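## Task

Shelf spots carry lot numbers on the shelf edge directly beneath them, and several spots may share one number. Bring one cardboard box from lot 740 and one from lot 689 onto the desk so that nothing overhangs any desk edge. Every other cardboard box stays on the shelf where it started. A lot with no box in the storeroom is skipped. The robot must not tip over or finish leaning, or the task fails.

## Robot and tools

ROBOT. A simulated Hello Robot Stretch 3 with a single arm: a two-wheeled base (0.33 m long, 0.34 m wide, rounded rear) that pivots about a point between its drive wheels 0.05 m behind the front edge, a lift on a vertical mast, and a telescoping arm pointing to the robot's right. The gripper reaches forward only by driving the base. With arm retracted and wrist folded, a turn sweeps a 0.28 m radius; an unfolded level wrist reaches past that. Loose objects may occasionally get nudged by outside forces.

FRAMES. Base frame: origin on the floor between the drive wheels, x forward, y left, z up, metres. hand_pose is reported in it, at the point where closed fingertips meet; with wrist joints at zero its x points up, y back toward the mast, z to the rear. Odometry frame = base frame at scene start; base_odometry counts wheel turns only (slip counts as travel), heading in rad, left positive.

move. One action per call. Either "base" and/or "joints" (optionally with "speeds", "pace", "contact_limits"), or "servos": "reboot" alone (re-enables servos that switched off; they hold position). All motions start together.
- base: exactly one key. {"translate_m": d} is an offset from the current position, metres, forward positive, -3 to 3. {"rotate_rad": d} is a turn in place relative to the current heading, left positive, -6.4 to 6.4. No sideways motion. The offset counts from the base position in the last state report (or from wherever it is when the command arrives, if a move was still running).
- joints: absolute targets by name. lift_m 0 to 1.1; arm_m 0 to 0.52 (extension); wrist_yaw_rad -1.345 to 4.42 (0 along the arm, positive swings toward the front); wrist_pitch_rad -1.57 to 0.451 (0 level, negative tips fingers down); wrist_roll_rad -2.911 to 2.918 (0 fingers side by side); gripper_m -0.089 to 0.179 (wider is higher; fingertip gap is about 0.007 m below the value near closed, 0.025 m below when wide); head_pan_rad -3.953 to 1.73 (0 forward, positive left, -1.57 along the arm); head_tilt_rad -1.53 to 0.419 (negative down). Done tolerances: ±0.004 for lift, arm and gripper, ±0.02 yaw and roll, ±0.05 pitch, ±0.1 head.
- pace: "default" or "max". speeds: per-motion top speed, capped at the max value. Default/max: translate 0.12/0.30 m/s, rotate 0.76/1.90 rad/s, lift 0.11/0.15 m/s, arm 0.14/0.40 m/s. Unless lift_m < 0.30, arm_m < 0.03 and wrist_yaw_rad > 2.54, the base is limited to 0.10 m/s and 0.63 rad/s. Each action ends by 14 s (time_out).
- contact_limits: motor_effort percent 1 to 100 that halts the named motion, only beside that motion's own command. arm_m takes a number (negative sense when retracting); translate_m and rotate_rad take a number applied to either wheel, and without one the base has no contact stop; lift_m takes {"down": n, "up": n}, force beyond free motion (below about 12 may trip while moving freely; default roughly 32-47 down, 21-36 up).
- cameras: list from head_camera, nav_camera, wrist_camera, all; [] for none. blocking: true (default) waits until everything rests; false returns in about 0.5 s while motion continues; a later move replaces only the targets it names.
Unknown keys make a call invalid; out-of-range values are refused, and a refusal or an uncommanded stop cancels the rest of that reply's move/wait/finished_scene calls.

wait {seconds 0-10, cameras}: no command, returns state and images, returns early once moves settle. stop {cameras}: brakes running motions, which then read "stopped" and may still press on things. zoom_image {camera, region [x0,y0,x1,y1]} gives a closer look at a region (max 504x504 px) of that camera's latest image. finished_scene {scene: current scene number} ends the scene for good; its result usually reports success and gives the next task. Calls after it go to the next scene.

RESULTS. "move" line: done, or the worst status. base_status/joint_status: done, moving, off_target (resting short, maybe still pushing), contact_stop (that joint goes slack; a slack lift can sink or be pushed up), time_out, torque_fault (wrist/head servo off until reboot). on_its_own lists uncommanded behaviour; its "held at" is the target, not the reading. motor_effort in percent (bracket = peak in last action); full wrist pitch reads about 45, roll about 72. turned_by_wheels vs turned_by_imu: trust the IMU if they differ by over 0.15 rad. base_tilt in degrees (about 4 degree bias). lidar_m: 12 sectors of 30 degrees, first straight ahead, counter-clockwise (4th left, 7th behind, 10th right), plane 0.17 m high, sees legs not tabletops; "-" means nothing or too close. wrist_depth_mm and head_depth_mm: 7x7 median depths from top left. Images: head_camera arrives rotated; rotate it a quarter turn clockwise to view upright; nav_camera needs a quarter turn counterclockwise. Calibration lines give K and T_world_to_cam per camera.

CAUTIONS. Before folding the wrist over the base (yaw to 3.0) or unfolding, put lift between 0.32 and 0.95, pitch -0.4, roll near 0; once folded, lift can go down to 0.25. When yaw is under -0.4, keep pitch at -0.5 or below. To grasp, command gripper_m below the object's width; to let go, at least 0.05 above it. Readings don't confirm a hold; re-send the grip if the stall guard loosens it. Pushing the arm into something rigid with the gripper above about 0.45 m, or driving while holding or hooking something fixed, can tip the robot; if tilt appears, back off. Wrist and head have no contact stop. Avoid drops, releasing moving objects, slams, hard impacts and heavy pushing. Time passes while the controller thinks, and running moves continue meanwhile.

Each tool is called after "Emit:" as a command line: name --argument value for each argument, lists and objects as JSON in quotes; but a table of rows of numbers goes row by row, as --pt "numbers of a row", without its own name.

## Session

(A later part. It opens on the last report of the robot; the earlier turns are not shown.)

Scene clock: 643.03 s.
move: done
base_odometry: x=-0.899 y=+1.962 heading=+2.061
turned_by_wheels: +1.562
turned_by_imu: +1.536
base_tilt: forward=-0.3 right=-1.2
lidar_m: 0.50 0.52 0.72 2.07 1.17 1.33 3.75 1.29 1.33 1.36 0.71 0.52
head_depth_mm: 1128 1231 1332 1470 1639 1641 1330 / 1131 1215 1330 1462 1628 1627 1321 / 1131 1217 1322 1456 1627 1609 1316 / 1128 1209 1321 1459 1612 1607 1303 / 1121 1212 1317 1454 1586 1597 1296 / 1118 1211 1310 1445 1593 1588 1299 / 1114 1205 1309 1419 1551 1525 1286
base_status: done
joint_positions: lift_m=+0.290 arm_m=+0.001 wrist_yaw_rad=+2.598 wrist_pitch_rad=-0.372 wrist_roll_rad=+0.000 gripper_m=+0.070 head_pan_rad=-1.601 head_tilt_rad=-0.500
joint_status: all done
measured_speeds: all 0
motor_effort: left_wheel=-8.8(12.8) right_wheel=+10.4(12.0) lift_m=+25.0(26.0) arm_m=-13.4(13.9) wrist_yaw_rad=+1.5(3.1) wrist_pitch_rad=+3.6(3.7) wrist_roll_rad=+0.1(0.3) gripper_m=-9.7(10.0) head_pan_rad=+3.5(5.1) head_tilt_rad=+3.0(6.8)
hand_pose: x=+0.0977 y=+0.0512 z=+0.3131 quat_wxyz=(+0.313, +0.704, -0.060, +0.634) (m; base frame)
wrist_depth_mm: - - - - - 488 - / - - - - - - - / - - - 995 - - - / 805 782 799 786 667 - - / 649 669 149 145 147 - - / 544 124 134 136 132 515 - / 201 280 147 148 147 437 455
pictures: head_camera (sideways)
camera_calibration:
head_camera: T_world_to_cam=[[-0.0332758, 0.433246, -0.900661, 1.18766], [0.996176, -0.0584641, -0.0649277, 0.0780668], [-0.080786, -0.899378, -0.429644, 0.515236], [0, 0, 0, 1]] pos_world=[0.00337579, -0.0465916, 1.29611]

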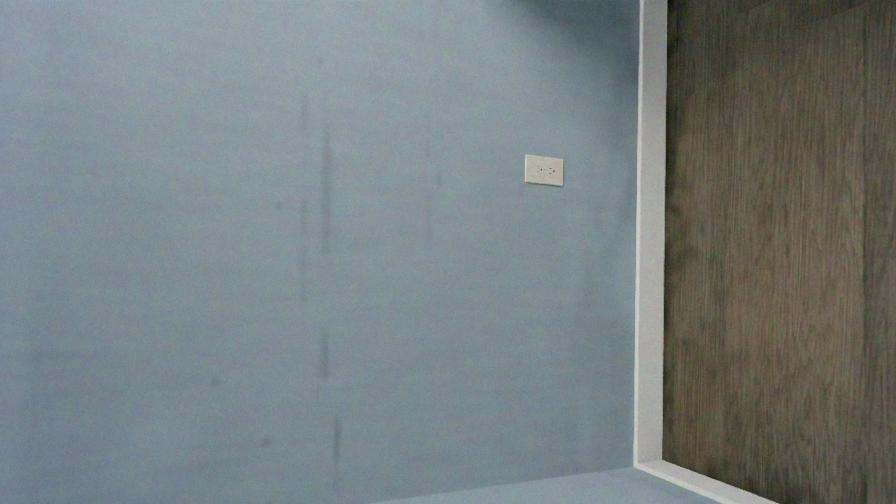

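Emit:
move --base '{"translate_m": -0.45}' --pace "max" --cameras '[]'

Emit:
move --base '{"translate_m": -0.67}' --joints '{"head_pan_rad": -1.5, "head_tilt_rad": -0.65}' --pace "max" --cameras '["head_camera"]'

Scene clock: 660.93 s.
move: done
base_odometry: x=-0.688 y=+1.565 heading=+2.061
turned_by_wheels: +0.000
turned_by_imu: +0.000
base_tilt: forward=-0.4 right=-1.2
lidar_m: 0.95 0.99 1.36 0.93 0.97 1.34 3.30 1.40 1.01 1.35 1.33 0.98
head_depth_mm: 1124 1223 1326 1380 1061 1242 1288 / 1125 1216 1322 1418 1617 1613 1322 / 1119 1219 1327 1446 1605 1611 1313 / 1114 1211 1315 1445 1595 1596 1306 / 1111 1206 1307 1442 1594 1595 1299 / 1115 1207 1304 1438 1599 1573 1286 / 1109 1200 1299 1433 1584 1581 1292
base_status: done
joint_positions: lift_m=+0.290 arm_m=+0.001 wrist_yaw_rad=+2.598 wrist_pitch_rad=-0.372 wrist_roll_rad=+0.000 gripper_m=+0.070 head_pan_rad=-1.600 head_tilt_rad=-0.500
joint_status: not commanded
measured_speeds: all 0
motor_effort: left_wheel=-7.9(16.1) right_wheel=-1.0(13.2) lift_m=+25.2(31.3) arm_m=-9.0(11.5) wrist_yaw_rad=+2.1(3.2) wrist_pitch_rad=+3.7(3.7) wrist_roll_rad=+0.2(0.3) gripper_m=-9.3(10.0) head_pan_rad=+3.0(4.0) head_tilt_rad=+2.2(2.9)
hand_pose: x=+0.0977 y=+0.0512 z=+0.3131 quat_wxyz=(+0.313, +0.704, -0.060, +0.634) (m; base frame)
wrist_depth_mm: - - - - - - - / - - - - - - - / - - - - - 935 - / 797 786 788 792 777 773 765 / 647 661 149 145 147 629 629 / 548 124 135 137 132 514 536 / 201 281 147 148 147 441 457
pictures: none
No camera images: "cameras" was empty.

Scene clock: 664.47 s.
move: done
base_odometry: x=-0.372 y=+0.974 heading=+2.061
turned_by_wheels: +0.000
turned_by_imu: -0.001
base_tilt: forward=-0.4 right=-1.1
lidar_m: 1.61 1.68 0.97 0.94 0.98 1.35 2.66 1.39 0.94 0.89 1.40 1.67
head_depth_mm: 1085 1198 1311 1039 799 1410 1219 / 1098 1209 1325 1035 789 1433 1208 / 1102 1223 1316 1024 784 1422 1207 / 1109 1231 1324 1015 806 1417 1202 / 1125 1235 1340 1002 798 1368 1168 / 1131 1254 1397 1044 793 1400 1185 / 1138 1263 1429 1622 1601 1396 1182
base_status: done
joint_positions: lift_m=+0.290 arm_m=+0.001 wrist_yaw_rad=+2.598 wrist_pitch_rad=-0.372 wrist_roll_rad=+0.000 gripper_m=+0.070 head_pan_rad=-1.498 head_tilt_rad=-0.650
joint_status: all done
measured_speeds: all 0
motor_effort: left_wheel=-5.4(16.5) right_wheel=+0.4(13.0) lift_m=+28.5(28.8) arm_m=-6.7(9.2) wrist_yaw_rad=+1.0(3.2) wrist_pitch_rad=+3.7(3.8) wrist_roll_rad=+0.0(0.3) gripper_m=-9.2(10.0) head_pan_rad=-3.1(4.5) head_tilt_rad=-5.5(7.0)
hand_pose: x=+0.0977 y=+0.0512 z=+0.3131 quat_wxyz=(+0.313, +0.704, -0.060, +0.634) (m; base frame)
wrist_depth_mm: - - - - - - - / - - - - - - - / - - - - - - - / 793 795 793 788 782 762 759 / 658 675 149 145 147 623 625 / 543 124 135 137 132 515 533 / 202 282 148 148 148 436 458
pictures: head_camera (sideways)
camera_calibration:
head_camera: T_world_to_cam=[[-0.0870565, 0.557245, -0.825772, 1.09032], [0.996182, 0.0541743, -0.0684641, 0.0826577], [0.00658428, -0.828579, -0.559834, 0.684099], [0, 0, 0, 1]] pos_world=[0.00807283, -0.0452222, 1.28899]

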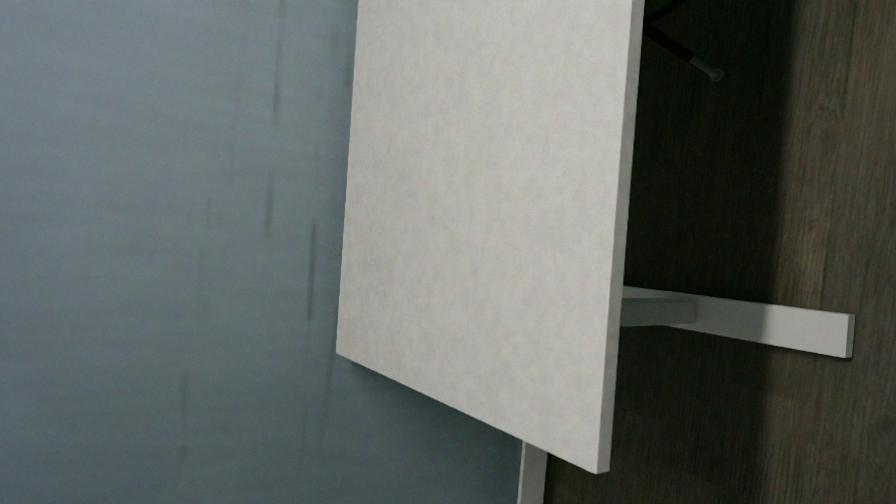

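Emit:
move --joints '{"lift_m": 0.82}' --cameras '[]'

Emit:
move --joints '{"wrist_yaw_rad": 0.0, "wrist_pitch_rad": -0.3}' --cameras '[]'

Emit:
move --joints '{"arm_m": 0.32}' --cameras '["wrist_camera", "head_camera"]'

Scene clock: 697.43 s.
move: done
base_odometry: x=-0.372 y=+0.974 heading=+2.061
turned_by_wheels: +0.000
turned_by_imu: +0.000
base_tilt: forward=-0.2 right=-1.2
lidar_m: 1.61 1.68 0.97 0.94 0.98 1.35 2.66 1.39 0.94 0.89 1.40 1.67
head_depth_mm: 1086 1194 1313 1044 793 1409 1278 / 1095 1206 1315 1034 791 1438 1267 / 1096 1213 1314 1025 813 1426 1229 / 1109 1229 1329 1016 808 1413 296 / 1118 1235 1342 1007 800 1370 1160 / 1132 1247 1403 1040 794 1396 1185 / 1147 1263 1420 1628 1613 1389 1180
base_status: not commanded
joint_positions: lift_m=+0.820 arm_m=+0.001 wrist_yaw_rad=+2.598 wrist_pitch_rad=-0.372 wrist_roll_rad=+0.000 gripper_m=+0.070 head_pan_rad=-1.500 head_tilt_rad=-0.650
joint_status: all done
measured_speeds: all 0
motor_effort: left_wheel=-5.9(6.1) right_wheel=+0.8(1.4) lift_m=+30.9(34.0) arm_m=+0.0(4.7) wrist_yaw_rad=+0.9(3.7) wrist_pitch_rad=+3.7(3.8) wrist_roll_rad=+0.1(0.3) gripper_m=-9.2(10.1) head_pan_rad=-2.8(3.5) head_tilt_rad=-4.9(5.9)
hand_pose: x=+0.0977 y=+0.0512 z=+0.8431 quat_wxyz=(+0.313, +0.704, -0.060, +0.634) (m; base frame)
wrist_depth_mm: - - - - - - - / - - - - - - - / - - - - - - - / 866 - - - - - - / 979 - 149 145 147 - - / - 124 135 137 132 - - / 201 984 149 148 147 983 -
pictures: none
No camera images: "cameras" was empty.

Scene clock: 699.70 s.
move: done
base_odometry: x=-0.372 y=+0.974 heading=+2.061
turned_by_wheels: +0.000
turned_by_imu: +0.000
base_tilt: forward=-0.3 right=-1.2
lidar_m: 1.61 1.68 0.97 0.94 0.98 1.35 2.66 1.39 0.94 0.89 1.40 1.67
head_depth_mm: 1089 1202 1319 1047 797 1407 1273 / 1092 1215 1316 1034 788 1395 1269 / 1101 1216 1325 1019 785 484 326 / 1107 1228 1325 1013 781 491 355 / 1122 1245 1349 1004 798 1347 1174 / 1126 1243 1402 1042 794 1400 1186 / 1143 1264 1421 1616 1609 1397 1181
base_status: not commanded
joint_positions: lift_m=+0.820 arm_m=+0.001 wrist_yaw_rad=+0.003 wrist_pitch_rad=-0.329 wrist_roll_rad=+0.000 gripper_m=+0.070 head_pan_rad=-1.500 head_tilt_rad=-0.650
joint_status: all done
measured_speeds: all 0
motor_effort: left_wheel=-5.7(6.2) right_wheel=+0.6(1.2) lift_m=+30.6(31.9) arm_m=+1.9(2.2) wrist_yaw_rad=-3.1(6.3) wrist_pitch_rad=+4.8(7.9) wrist_roll_rad=+0.0(0.3) gripper_m=-9.3(9.9) head_pan_rad=-2.8(3.6) head_tilt_rad=-4.6(5.7)
hand_pose: x=-0.0208 y=-0.3802 z=+0.8531 quat_wxyz=(+0.698, +0.117, -0.697, -0.115) (m; base frame)
wrist_depth_mm: - - - - - - - / - - - - - - - / - - - - - - - / - - - 182 - - - / - - 146 145 145 - - / - 124 135 136 132 - - / - - 149 147 147 - -
pictures: none
No camera images: "cameras" was empty.

Scene clock: 703.27 s.
move: done
base_odometry: x=-0.372 y=+0.974 heading=+2.061
turned_by_wheels: +0.000
turned_by_imu: +0.000
base_tilt: forward=-0.2 right=-1.1
lidar_m: 1.61 1.68 0.97 0.94 0.98 1.35 2.66 1.39 0.94 0.89 1.40 1.67
head_depth_mm: 1083 1200 1313 1043 356 303 - / 1091 1208 1320 485 492 1398 1210 / 1100 1213 1322 489 737 1429 1201 / 1112 1231 1331 931 803 1416 1202 / 1115 1240 1342 1005 798 1364 1173 / 1129 1253 1399 1035 792 1398 1191 / 1137 1255 1411 1623 1615 1396 1186
base_status: not commanded
joint_positions: lift_m=+0.820 arm_m=+0.320 wrist_yaw_rad=+0.003 wrist_pitch_rad=-0.329 wrist_roll_rad=+0.000 gripper_m=+0.070 head_pan_rad=-1.500 head_tilt_rad=-0.650
joint_status: all done
measured_speeds: all 0
motor_effort: left_wheel=-5.7(6.4) right_wheel=+1.1(1.4) lift_m=+28.8(31.3) arm_m=+13.3(15.6) wrist_yaw_rad=-3.8(4.6) wrist_pitch_rad=+4.9(5.0) wrist_roll_rad=+0.1(0.3) gripper_m=-9.5(10.3) head_pan_rad=-3.0(3.4) head_tilt_rad=-4.4(5.7)
hand_pose: x=-0.0208 y=-0.6997 z=+0.8531 quat_wxyz=(+0.698, +0.117, -0.697, -0.115) (m; base frame)
wrist_depth_mm: - - - - - - - / - - - - - - - / - - - - - - - / - - - 182 - - - / - - 146 145 145 - - / - - 135 136 133 - - / - - 146 146 144 112 -
pictures: head_camera (sideways), wrist_camera
camera_calibration:
head_camera: T_world_to_cam=[[-0.0858924, 0.557426, -0.825772, 1.09031], [0.996293, 0.0520935, -0.0684641, 0.082657], [0.00485364, -0.828591, -0.559834, 0.68411], [0, 0, 0, 1]] pos_world=[0.00797837, -0.0452262, 1.28899]
wrist_camera: T_world_to_cam=[[-0.998876, -0.0419519, -0.0220461, -0.0246796], [-0.00223238, 0.506321, -0.862342, 1.12244], [0.0473393, -0.861324, -0.505846, -0.00394596], [0, 0, 0, 1]] pos_world=[-0.0219594, -0.57275, 0.965387]

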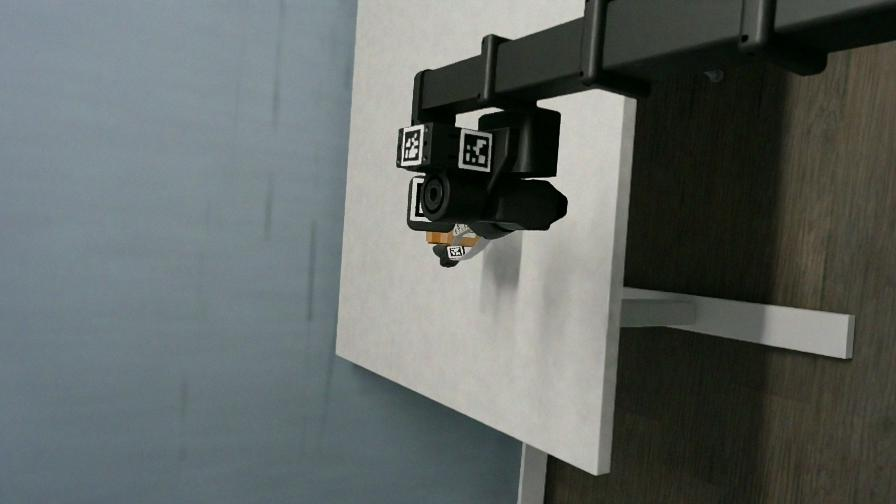

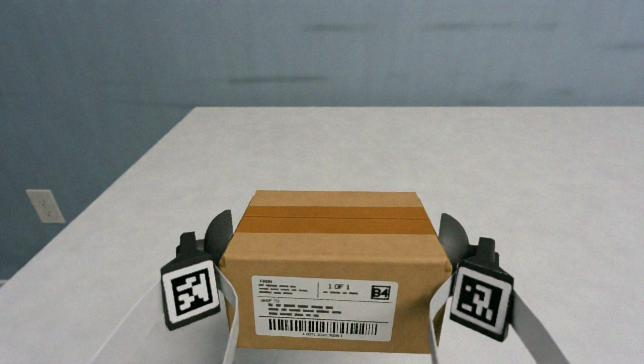

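Emit:
move --joints '{"lift_m": 0.735}' --cameras '[]'

Emit:
move --joints '{"lift_m": 0.69}' --speeds '{"lift_m": 0.025}' --contact_limits '{"lift_m": {"down": 12}}' --cameras '["wrist_camera"]'

Scene clock: 714.13 s.
move: done
base_odometry: x=-0.372 y=+0.974 heading=+2.061
turned_by_wheels: +0.000
turned_by_imu: +0.000
base_tilt: forward=-0.3 right=-1.1
lidar_m: 1.61 1.68 0.97 0.94 0.98 1.35 2.66 1.39 0.94 0.89 1.39 1.66
head_depth_mm: 1087 1191 1311 1047 796 1220 320 / 1092 1203 1322 1032 508 421 1153 / 1098 1210 1315 1024 533 1425 1206 / 1110 1228 1326 1012 766 1413 1194 / 1120 1240 1339 1000 801 1371 1174 / 1127 1245 1406 1035 790 1404 1189 / 1140 1260 1413 1619 1605 1390 1186
base_status: not commanded
joint_positions: lift_m=+0.735 arm_m=+0.320 wrist_yaw_rad=+0.003 wrist_pitch_rad=-0.329 wrist_roll_rad=+0.000 gripper_m=+0.070 head_pan_rad=-1.500 head_tilt_rad=-0.650
joint_status: all done
measured_speeds: all 0
motor_effort: left_wheel=-5.6(6.3) right_wheel=+0.2(1.3) lift_m=+24.8(27.0) arm_m=+13.5(14.2) wrist_yaw_rad=-2.9(4.1) wrist_pitch_rad=+4.8(4.9) wrist_roll_rad=+0.2(0.3) gripper_m=-9.8(9.9) head_pan_rad=-2.1(3.0) head_tilt_rad=-3.9(5.6)
hand_pose: x=-0.0208 y=-0.6997 z=+0.7682 quat_wxyz=(+0.698, +0.117, -0.697, -0.115) (m; base frame)
wrist_depth_mm: - - - - - - - / - - - - - - - / - - - - - - - / - - - 181 - - - / - - 146 145 145 - - / - - 135 136 133 - - / - - 146 146 145 113 -
pictures: none
No camera images: "cameras" was empty.

Scene clock: 716.33 s.
move: done
base_odometry: x=-0.372 y=+0.974 heading=+2.061
turned_by_wheels: +0.000
turned_by_imu: +0.000
base_tilt: forward=-0.3 right=-1.1
lidar_m: 1.61 1.68 0.97 0.94 0.98 1.35 2.66 1.39 0.94 0.89 1.41 1.67
head_depth_mm: 1084 1203 1313 1044 799 1372 388 / 1093 1209 1321 1033 569 445 387 / 1098 1220 1322 1021 558 1394 1202 / 1108 1228 1328 1020 734 1421 1198 / 1123 1240 1350 1005 803 1364 1166 / 1129 1246 1408 1042 795 1402 1189 / 1133 1268 1421 1615 1610 1395 1184
base_status: not commanded
joint_positions: lift_m=+0.690 arm_m=+0.320 wrist_yaw_rad=+0.003 wrist_pitch_rad=-0.263 wrist_roll_rad=+0.000 gripper_m=+0.070 head_pan_rad=-1.500 head_tilt_rad=-0.650
joint_status: all done
measured_speeds: all 0
motor_effort: left_wheel=-5.6(6.2) right_wheel=+0.7(1.4) lift_m=+18.0(26.0) arm_m=+12.7(14.1) wrist_yaw_rad=-1.9(4.6) wrist_pitch_rad=-7.3(7.6) wrist_roll_rad=+0.0(0.3) gripper_m=-9.2(9.9) head_pan_rad=-2.5(3.2) head_tilt_rad=-4.7(5.3)
contact_limits: lift_m down 12 (down: maximum 72; up: maximum 65)
hand_pose: x=-0.0208 y=-0.7062 z=+0.7389 quat_wxyz=(+0.701, +0.094, -0.700, -0.092) (m; base frame)
wrist_depth_mm: - - - - - - - / - - - - - - - / - - - - - - - / - - - 152 160 - - / - - 131 129 135 - - / - - 135 137 134 122 - / - - - - - 112 -
pictures: wrist_camera
camera_calibration:
wrist_camera: T_world_to_cam=[[-0.998875, -0.0432678, -0.0194163, -0.0303369], [-0.00203273, 0.448098, -0.893982, 1.00949], [0.047381, -0.892937, -0.447682, -0.132607], [0, 0, 0, 1]] pos_world=[-0.0219677, -0.572072, 0.842509]

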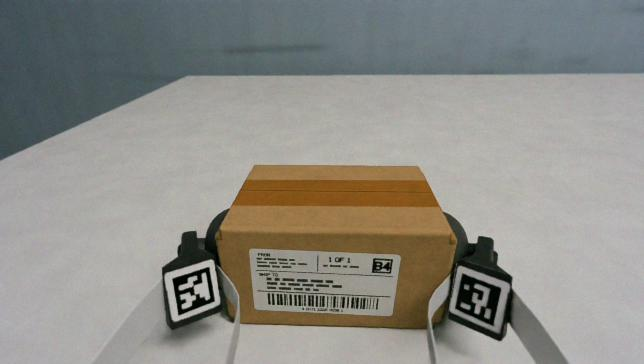

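Emit:
move --joints '{"lift_m": 0.704}' --cameras '[]'

Emit:
move --joints '{"gripper_m": 0.179}' --cameras '["wrist_camera"]'

Scene clock: 723.17 s.
move: done
base_odometry: x=-0.372 y=+0.974 heading=+2.061
turned_by_wheels: +0.000
turned_by_imu: +0.000
base_tilt: forward=-0.2 right=-1.2
lidar_m: 1.61 1.68 0.97 0.94 0.98 1.35 2.66 1.39 0.94 0.89 1.40 1.67
head_depth_mm: 1084 1199 1320 1046 796 1377 358 / 1089 1205 1315 1033 535 428 387 / 1100 1211 1313 1020 549 1396 1201 / 1113 1229 1332 1016 734 1410 1201 / 1121 1242 1341 1001 801 1375 1172 / 1127 1251 1406 1044 792 1406 1186 / 1144 1260 1414 1616 1606 1396 1181
base_status: not commanded
joint_positions: lift_m=+0.704 arm_m=+0.320 wrist_yaw_rad=+0.003 wrist_pitch_rad=-0.307 wrist_roll_rad=+0.000 gripper_m=+0.070 head_pan_rad=-1.500 head_tilt_rad=-0.650
joint_status: all done
measured_speeds: all 0
motor_effort: left_wheel=-6.1(6.1) right_wheel=+0.8(1.4) lift_m=+29.3(31.8) arm_m=+10.7(13.3) wrist_yaw_rad=-2.7(4.4) wrist_pitch_rad=+0.7(7.4) wrist_roll_rad=-0.3(0.3) gripper_m=-8.5(9.6) head_pan_rad=-2.1(2.6) head_tilt_rad=-3.4(4.8)
hand_pose: x=-0.0208 y=-0.7020 z=+0.7424 quat_wxyz=(+0.699, +0.109, -0.698, -0.107) (m; base frame)
wrist_depth_mm: - - - - - - - / - - - - - - - / - - - - - - - / - - - 162 161 - - / - - 133 132 137 - - / - - 135 137 135 122 - / - - - - - - -
pictures: none
No camera images: "cameras" was empty.

Scene clock: 724.77 s.
move: done
base_odometry: x=-0.372 y=+0.974 heading=+2.061
turned_by_wheels: +0.000
turned_by_imu: +0.000
base_tilt: forward=-0.4 right=-1.3
lidar_m: 1.61 1.68 0.97 0.94 0.98 1.35 2.66 1.39 0.94 0.89 1.40 1.67
head_depth_mm: 1085 1196 1316 1045 794 1376 358 / 1088 1208 1322 1030 536 429 387 / 1099 1216 1324 1020 548 1396 1201 / 1114 1233 1326 1017 734 1425 1194 / 1121 1236 1339 1006 801 1369 1170 / 1129 1260 1405 1044 793 1405 1183 / 1131 1253 1422 1622 1604 1408 1184
base_status: not commanded
joint_positions: lift_m=+0.704 arm_m=+0.320 wrist_yaw_rad=+0.003 wrist_pitch_rad=-0.313 wrist_roll_rad=+0.000 gripper_m=+0.179 head_pan_rad=-1.500 head_tilt_rad=-0.650
joint_status: all done
measured_speeds: all 0
motor_effort: left_wheel=-5.8(6.2) right_wheel=+0.8(1.4) lift_m=+23.3(29.1) arm_m=+6.0(11.2) wrist_yaw_rad=-3.3(4.1) wrist_pitch_rad=+2.0(2.0) wrist_roll_rad=-0.2(0.3) gripper_m=+0.7(85.3) head_pan_rad=-2.4(2.8) head_tilt_rad=-4.1(4.9)
hand_pose: x=-0.0208 y=-0.7013 z=+0.7409 quat_wxyz=(+0.699, +0.111, -0.698, -0.110) (m; base frame)
wrist_depth_mm: - - - - - - - / - - - - - - - / - - - - - - - / - - - 152 - - - / - 142 132 130 137 - - / - 126 140 138 136 - - / - - - - - - 105
pictures: wrist_camera
camera_calibration:
wrist_camera: T_world_to_cam=[[-0.99888, -0.0422006, -0.0214205, -0.0278801], [-0.00214207, 0.49247, -0.870327, 1.0227], [0.0472773, -0.869306, -0.492009, -0.0780033], [0, 0, 0, 1]] pos_world=[-0.0219704, -0.572635, 0.851109]

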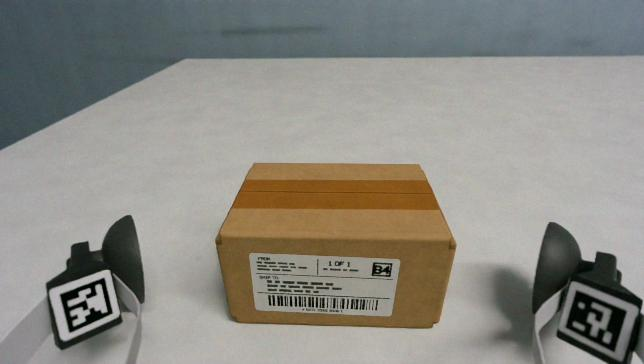

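Emit:
move --joints '{"lift_m": 0.80}' --cameras '["head_camera", "wrist_camera"]'

Scene clock: 815.57 s.
move: done
base_odometry: x=-0.372 y=+0.974 heading=+2.061
turned_by_wheels: +0.000
turned_by_imu: +0.000
base_tilt: forward=-0.3 right=-1.1
lidar_m: 1.61 1.68 0.97 0.94 0.98 1.35 2.66 1.39 0.94 0.89 1.40 1.67
head_depth_mm: 1087 1192 1308 1046 396 309 - / 1092 1207 1317 512 494 1392 1200 / 1098 1214 1317 509 550 1433 1202 / 1109 1235 1330 975 778 1424 1199 / 1121 1234 1339 1005 799 1372 1169 / 1129 1249 1396 1042 794 1400 1182 / 1136 1264 1413 1614 1605 1393 1187
base_status: not commanded
joint_positions: lift_m=+0.800 arm_m=+0.320 wrist_yaw_rad=+0.003 wrist_pitch_rad=-0.314 wrist_roll_rad=+0.000 gripper_m=+0.179 head_pan_rad=-1.500 head_tilt_rad=-0.650
joint_status: all done
measured_speeds: all 0
motor_effort: left_wheel=-5.1(6.2) right_wheel=+0.8(1.4) lift_m=+29.3(32.6) arm_m=-9.5(9.5) wrist_yaw_rad=-3.6(4.1) wrist_pitch_rad=+2.2(2.2) wrist_roll_rad=-0.1(0.3) gripper_m=+0.4(1.2) head_pan_rad=-1.4(2.7) head_tilt_rad=-3.8(4.5)
hand_pose: x=-0.0208 y=-0.7013 z=+0.8367 quat_wxyz=(+0.699, +0.112, -0.698, -0.110) (m; base frame)
wrist_depth_mm: - - - - - - - / - - - - - - - / - - - - - - - / - - - - - - - / - 142 - - - - - / - 126 - 216 - - - / - - - 197 197 - 105
pictures: head_camera (sideways), wrist_camera
camera_calibration:
head_camera: T_world_to_cam=[[-0.0858925, 0.557426, -0.825772, 1.09031], [0.996293, 0.0520936, -0.0684641, 0.082657], [0.00485374, -0.828591, -0.559834, 0.68411], [0, 0, 0, 1]] pos_world=[0.00797837, -0.0452262, 1.28899]
wrist_camera: T_world_to_cam=[[-0.99888, -0.0421817, -0.0214541, -0.0257834], [-0.00214393, 0.493213, -0.869906, 1.10621], [0.0472755, -0.868885, -0.492751, -0.0298775], [0, 0, 0, 1]] pos_world=[-0.0219704, -0.572643, 0.947019]

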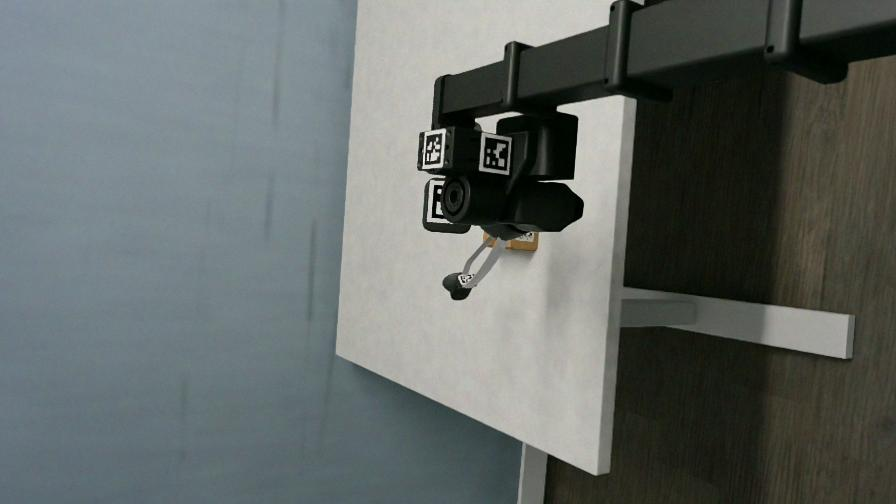

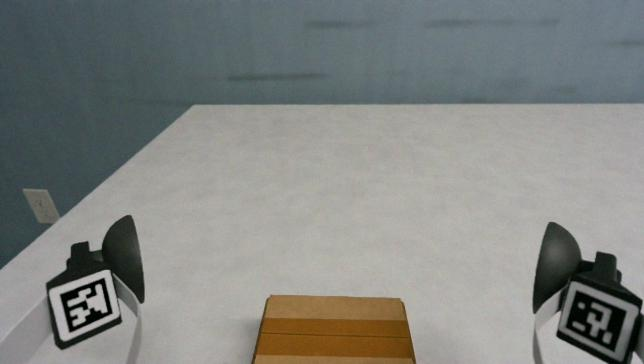

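Emit:
move --joints '{"arm_m": 0.0}' --pace "max" --cameras '[]'

Emit:
move --joints '{"wrist_yaw_rad": 3.0, "wrist_pitch_rad": -0.4, "gripper_m": 0.05, "head_pan_rad": -3.1, "head_tilt_rad": -0.3}' --pace "max" --cameras '[]'

Emit:
move --joints '{"lift_m": 0.28}' --pace "max" --cameras '["nav_camera"]'

Scene clock: 824.90 s.
move: done
base_odometry: x=-0.372 y=+0.974 heading=+2.061
turned_by_wheels: +0.000
turned_by_imu: +0.000
base_tilt: forward=-0.3 right=-1.1
lidar_m: 1.61 1.68 0.97 0.94 0.97 1.34 2.67 1.39 0.94 0.89 1.40 1.66
head_depth_mm: 1095 1201 1323 1043 795 1405 1253 / 1092 1206 1320 1034 790 1398 1264 / 1104 1214 1316 1023 812 1431 337 / 1113 1225 1327 1013 806 1423 357 / 1121 1238 1344 1005 800 1339 1161 / 1124 1252 1408 1042 792 1407 1179 / 1139 1260 1421 1619 1608 1399 1184
base_status: not commanded
joint_positions: lift_m=+0.800 arm_m=+0.001 wrist_yaw_rad=+0.003 wrist_pitch_rad=-0.315 wrist_roll_rad=+0.000 gripper_m=+0.179 head_pan_rad=-1.500 head_tilt_rad=-0.650
joint_status: all done
measured_speeds: all 0
motor_effort: left_wheel=-5.4(6.2) right_wheel=+0.3(1.4) lift_m=+26.1(26.1) arm_m=-12.4(14.8) wrist_yaw_rad=-2.5(3.9) wrist_pitch_rad=+2.2(2.3) wrist_roll_rad=+0.1(0.3) gripper_m=+0.4(1.2) head_pan_rad=-1.2(2.4) head_tilt_rad=-3.6(4.3)
hand_pose: x=-0.0208 y=-0.3817 z=+0.8364 quat_wxyz=(+0.699, +0.112, -0.698, -0.110) (m; base frame)
wrist_depth_mm: - - - - - - - / - - - - - - - / - - - 458 - - - / - - - 475 - - - / - 144 - - - - - / 123 - - - - - - / - - - - - - 105
pictures: none
No camera images: "cameras" was empty.

Scene clock: 826.97 s.
move: done
base_odometry: x=-0.372 y=+0.974 heading=+2.061
turned_by_wheels: +0.000
turned_by_imu: +0.000
base_tilt: forward=-0.3 right=-1.2
lidar_m: 1.61 1.68 0.97 0.94 0.97 1.35 2.65 1.39 0.94 0.89 1.40 1.67
head_depth_mm: 2674 2759 2675 2666 2641 2067 1582 / 2741 2813 2880 3048 2808 2050 1559 / 2714 2824 2972 3077 2786 2019 1549 / 2739 2777 2984 3069 2773 2013 1549 / 2734 2825 2986 3078 2831 2012 1549 / 2745 2823 2935 3110 2840 1999 1535 / 2758 2841 2978 3129 2827 1981 1520
base_status: not commanded
joint_positions: lift_m=+0.800 arm_m=+0.001 wrist_yaw_rad=+2.997 wrist_pitch_rad=-0.412 wrist_roll_rad=+0.000 gripper_m=+0.050 head_pan_rad=-3.108 head_tilt_rad=-0.297
joint_status: all done
measured_speeds: translate_m=+0.000 rotate_rad=+0.000 lift_m=+0.000 arm_m=+0.000 wrist_yaw_rad=+0.000 wrist_pitch_rad=+0.000 wrist_roll_rad=+0.000 head_pan_rad=+0.024 head_tilt_rad=+0.000
motor_effort: left_wheel=-6.1(6.2) right_wheel=+0.2(1.7) lift_m=+28.9(29.2) arm_m=-9.8(12.9) wrist_yaw_rad=+2.1(7.3) wrist_pitch_rad=+1.8(3.7) wrist_roll_rad=+0.3(0.3) gripper_m=+0.4(82.6) head_pan_rad=+3.2(4.2) head_tilt_rad=+0.5(6.8)
hand_pose: x=+0.0112 y=+0.0772 z=+0.8140 quat_wxyz=(+0.195, +0.700, +0.095, +0.680) (m; base frame)
wrist_depth_mm: - 137 - - - - - / - 147 175 - - - - / - 161 - - - - - / - 186 - - - - - / - - 198 - - - - / - - 128 - 125 - - / - 959 275 977 937 958 984
pictures: none
No camera images: "cameras" was empty.

Scene clock: 831.23 s.
move: done
base_odometry: x=-0.372 y=+0.974 heading=+2.061
turned_by_wheels: +0.000
turned_by_imu: +0.000
base_tilt: forward=-0.2 right=-1.1
lidar_m: 1.61 1.68 0.97 0.94 0.98 1.35 2.66 1.39 0.94 0.89 1.40 1.66
head_depth_mm: 2690 2770 2628 2678 2655 2033 1566 / 2706 2834 2915 3033 2785 2019 1555 / 2716 2832 2926 3065 2808 2008 1546 / 2737 2788 2591 3130 2804 2027 1542 / 2713 2850 2945 3085 2791 1976 1528 / 2755 2847 2948 3077 2816 1994 1529 / 2725 2837 3035 3120 2819 1963 1516
base_status: not commanded
joint_positions: lift_m=+0.280 arm_m=+0.001 wrist_yaw_rad=+2.997 wrist_pitch_rad=-0.415 wrist_roll_rad=+0.000 gripper_m=+0.050 head_pan_rad=-3.100 head_tilt_rad=-0.300
joint_status: all done
measured_speeds: all 0
motor_effort: left_wheel=-5.5(6.2) right_wheel=+0.8(1.6) lift_m=+25.7(27.8) arm_m=-5.0(10.6) wrist_yaw_rad=+2.7(3.8) wrist_pitch_rad=+2.2(2.3) wrist_roll_rad=-0.1(0.3) gripper_m=+0.7(0.9) head_pan_rad=+3.2(4.2) head_tilt_rad=-3.3(4.5)
hand_pose: x=+0.0112 y=+0.0770 z=+0.2934 quat_wxyz=(+0.195, +0.700, +0.095, +0.680) (m; base frame)
wrist_depth_mm: - 137 - - - - - / - 147 175 - - - - / 882 162 863 913 908 881 871 / 734 186 657 721 720 705 698 / 604 576 198 589 585 585 582 / 515 511 127 310 125 496 490 / 433 99 261 269 424 432 430
pictures: nav_camera (sideways)
camera_calibration:
nav_camera: T_world_to_cam=[[-0.269205, -0.028261, 0.962668, -1.2083], [-0.0559157, 0.998342, 0.0136718, 0.0327162], [-0.961458, -0.0501478, -0.270339, 0.310945], [0, 0, 0, 1]] pos_world=[-0.0244899, -0.0512166, 1.24681]

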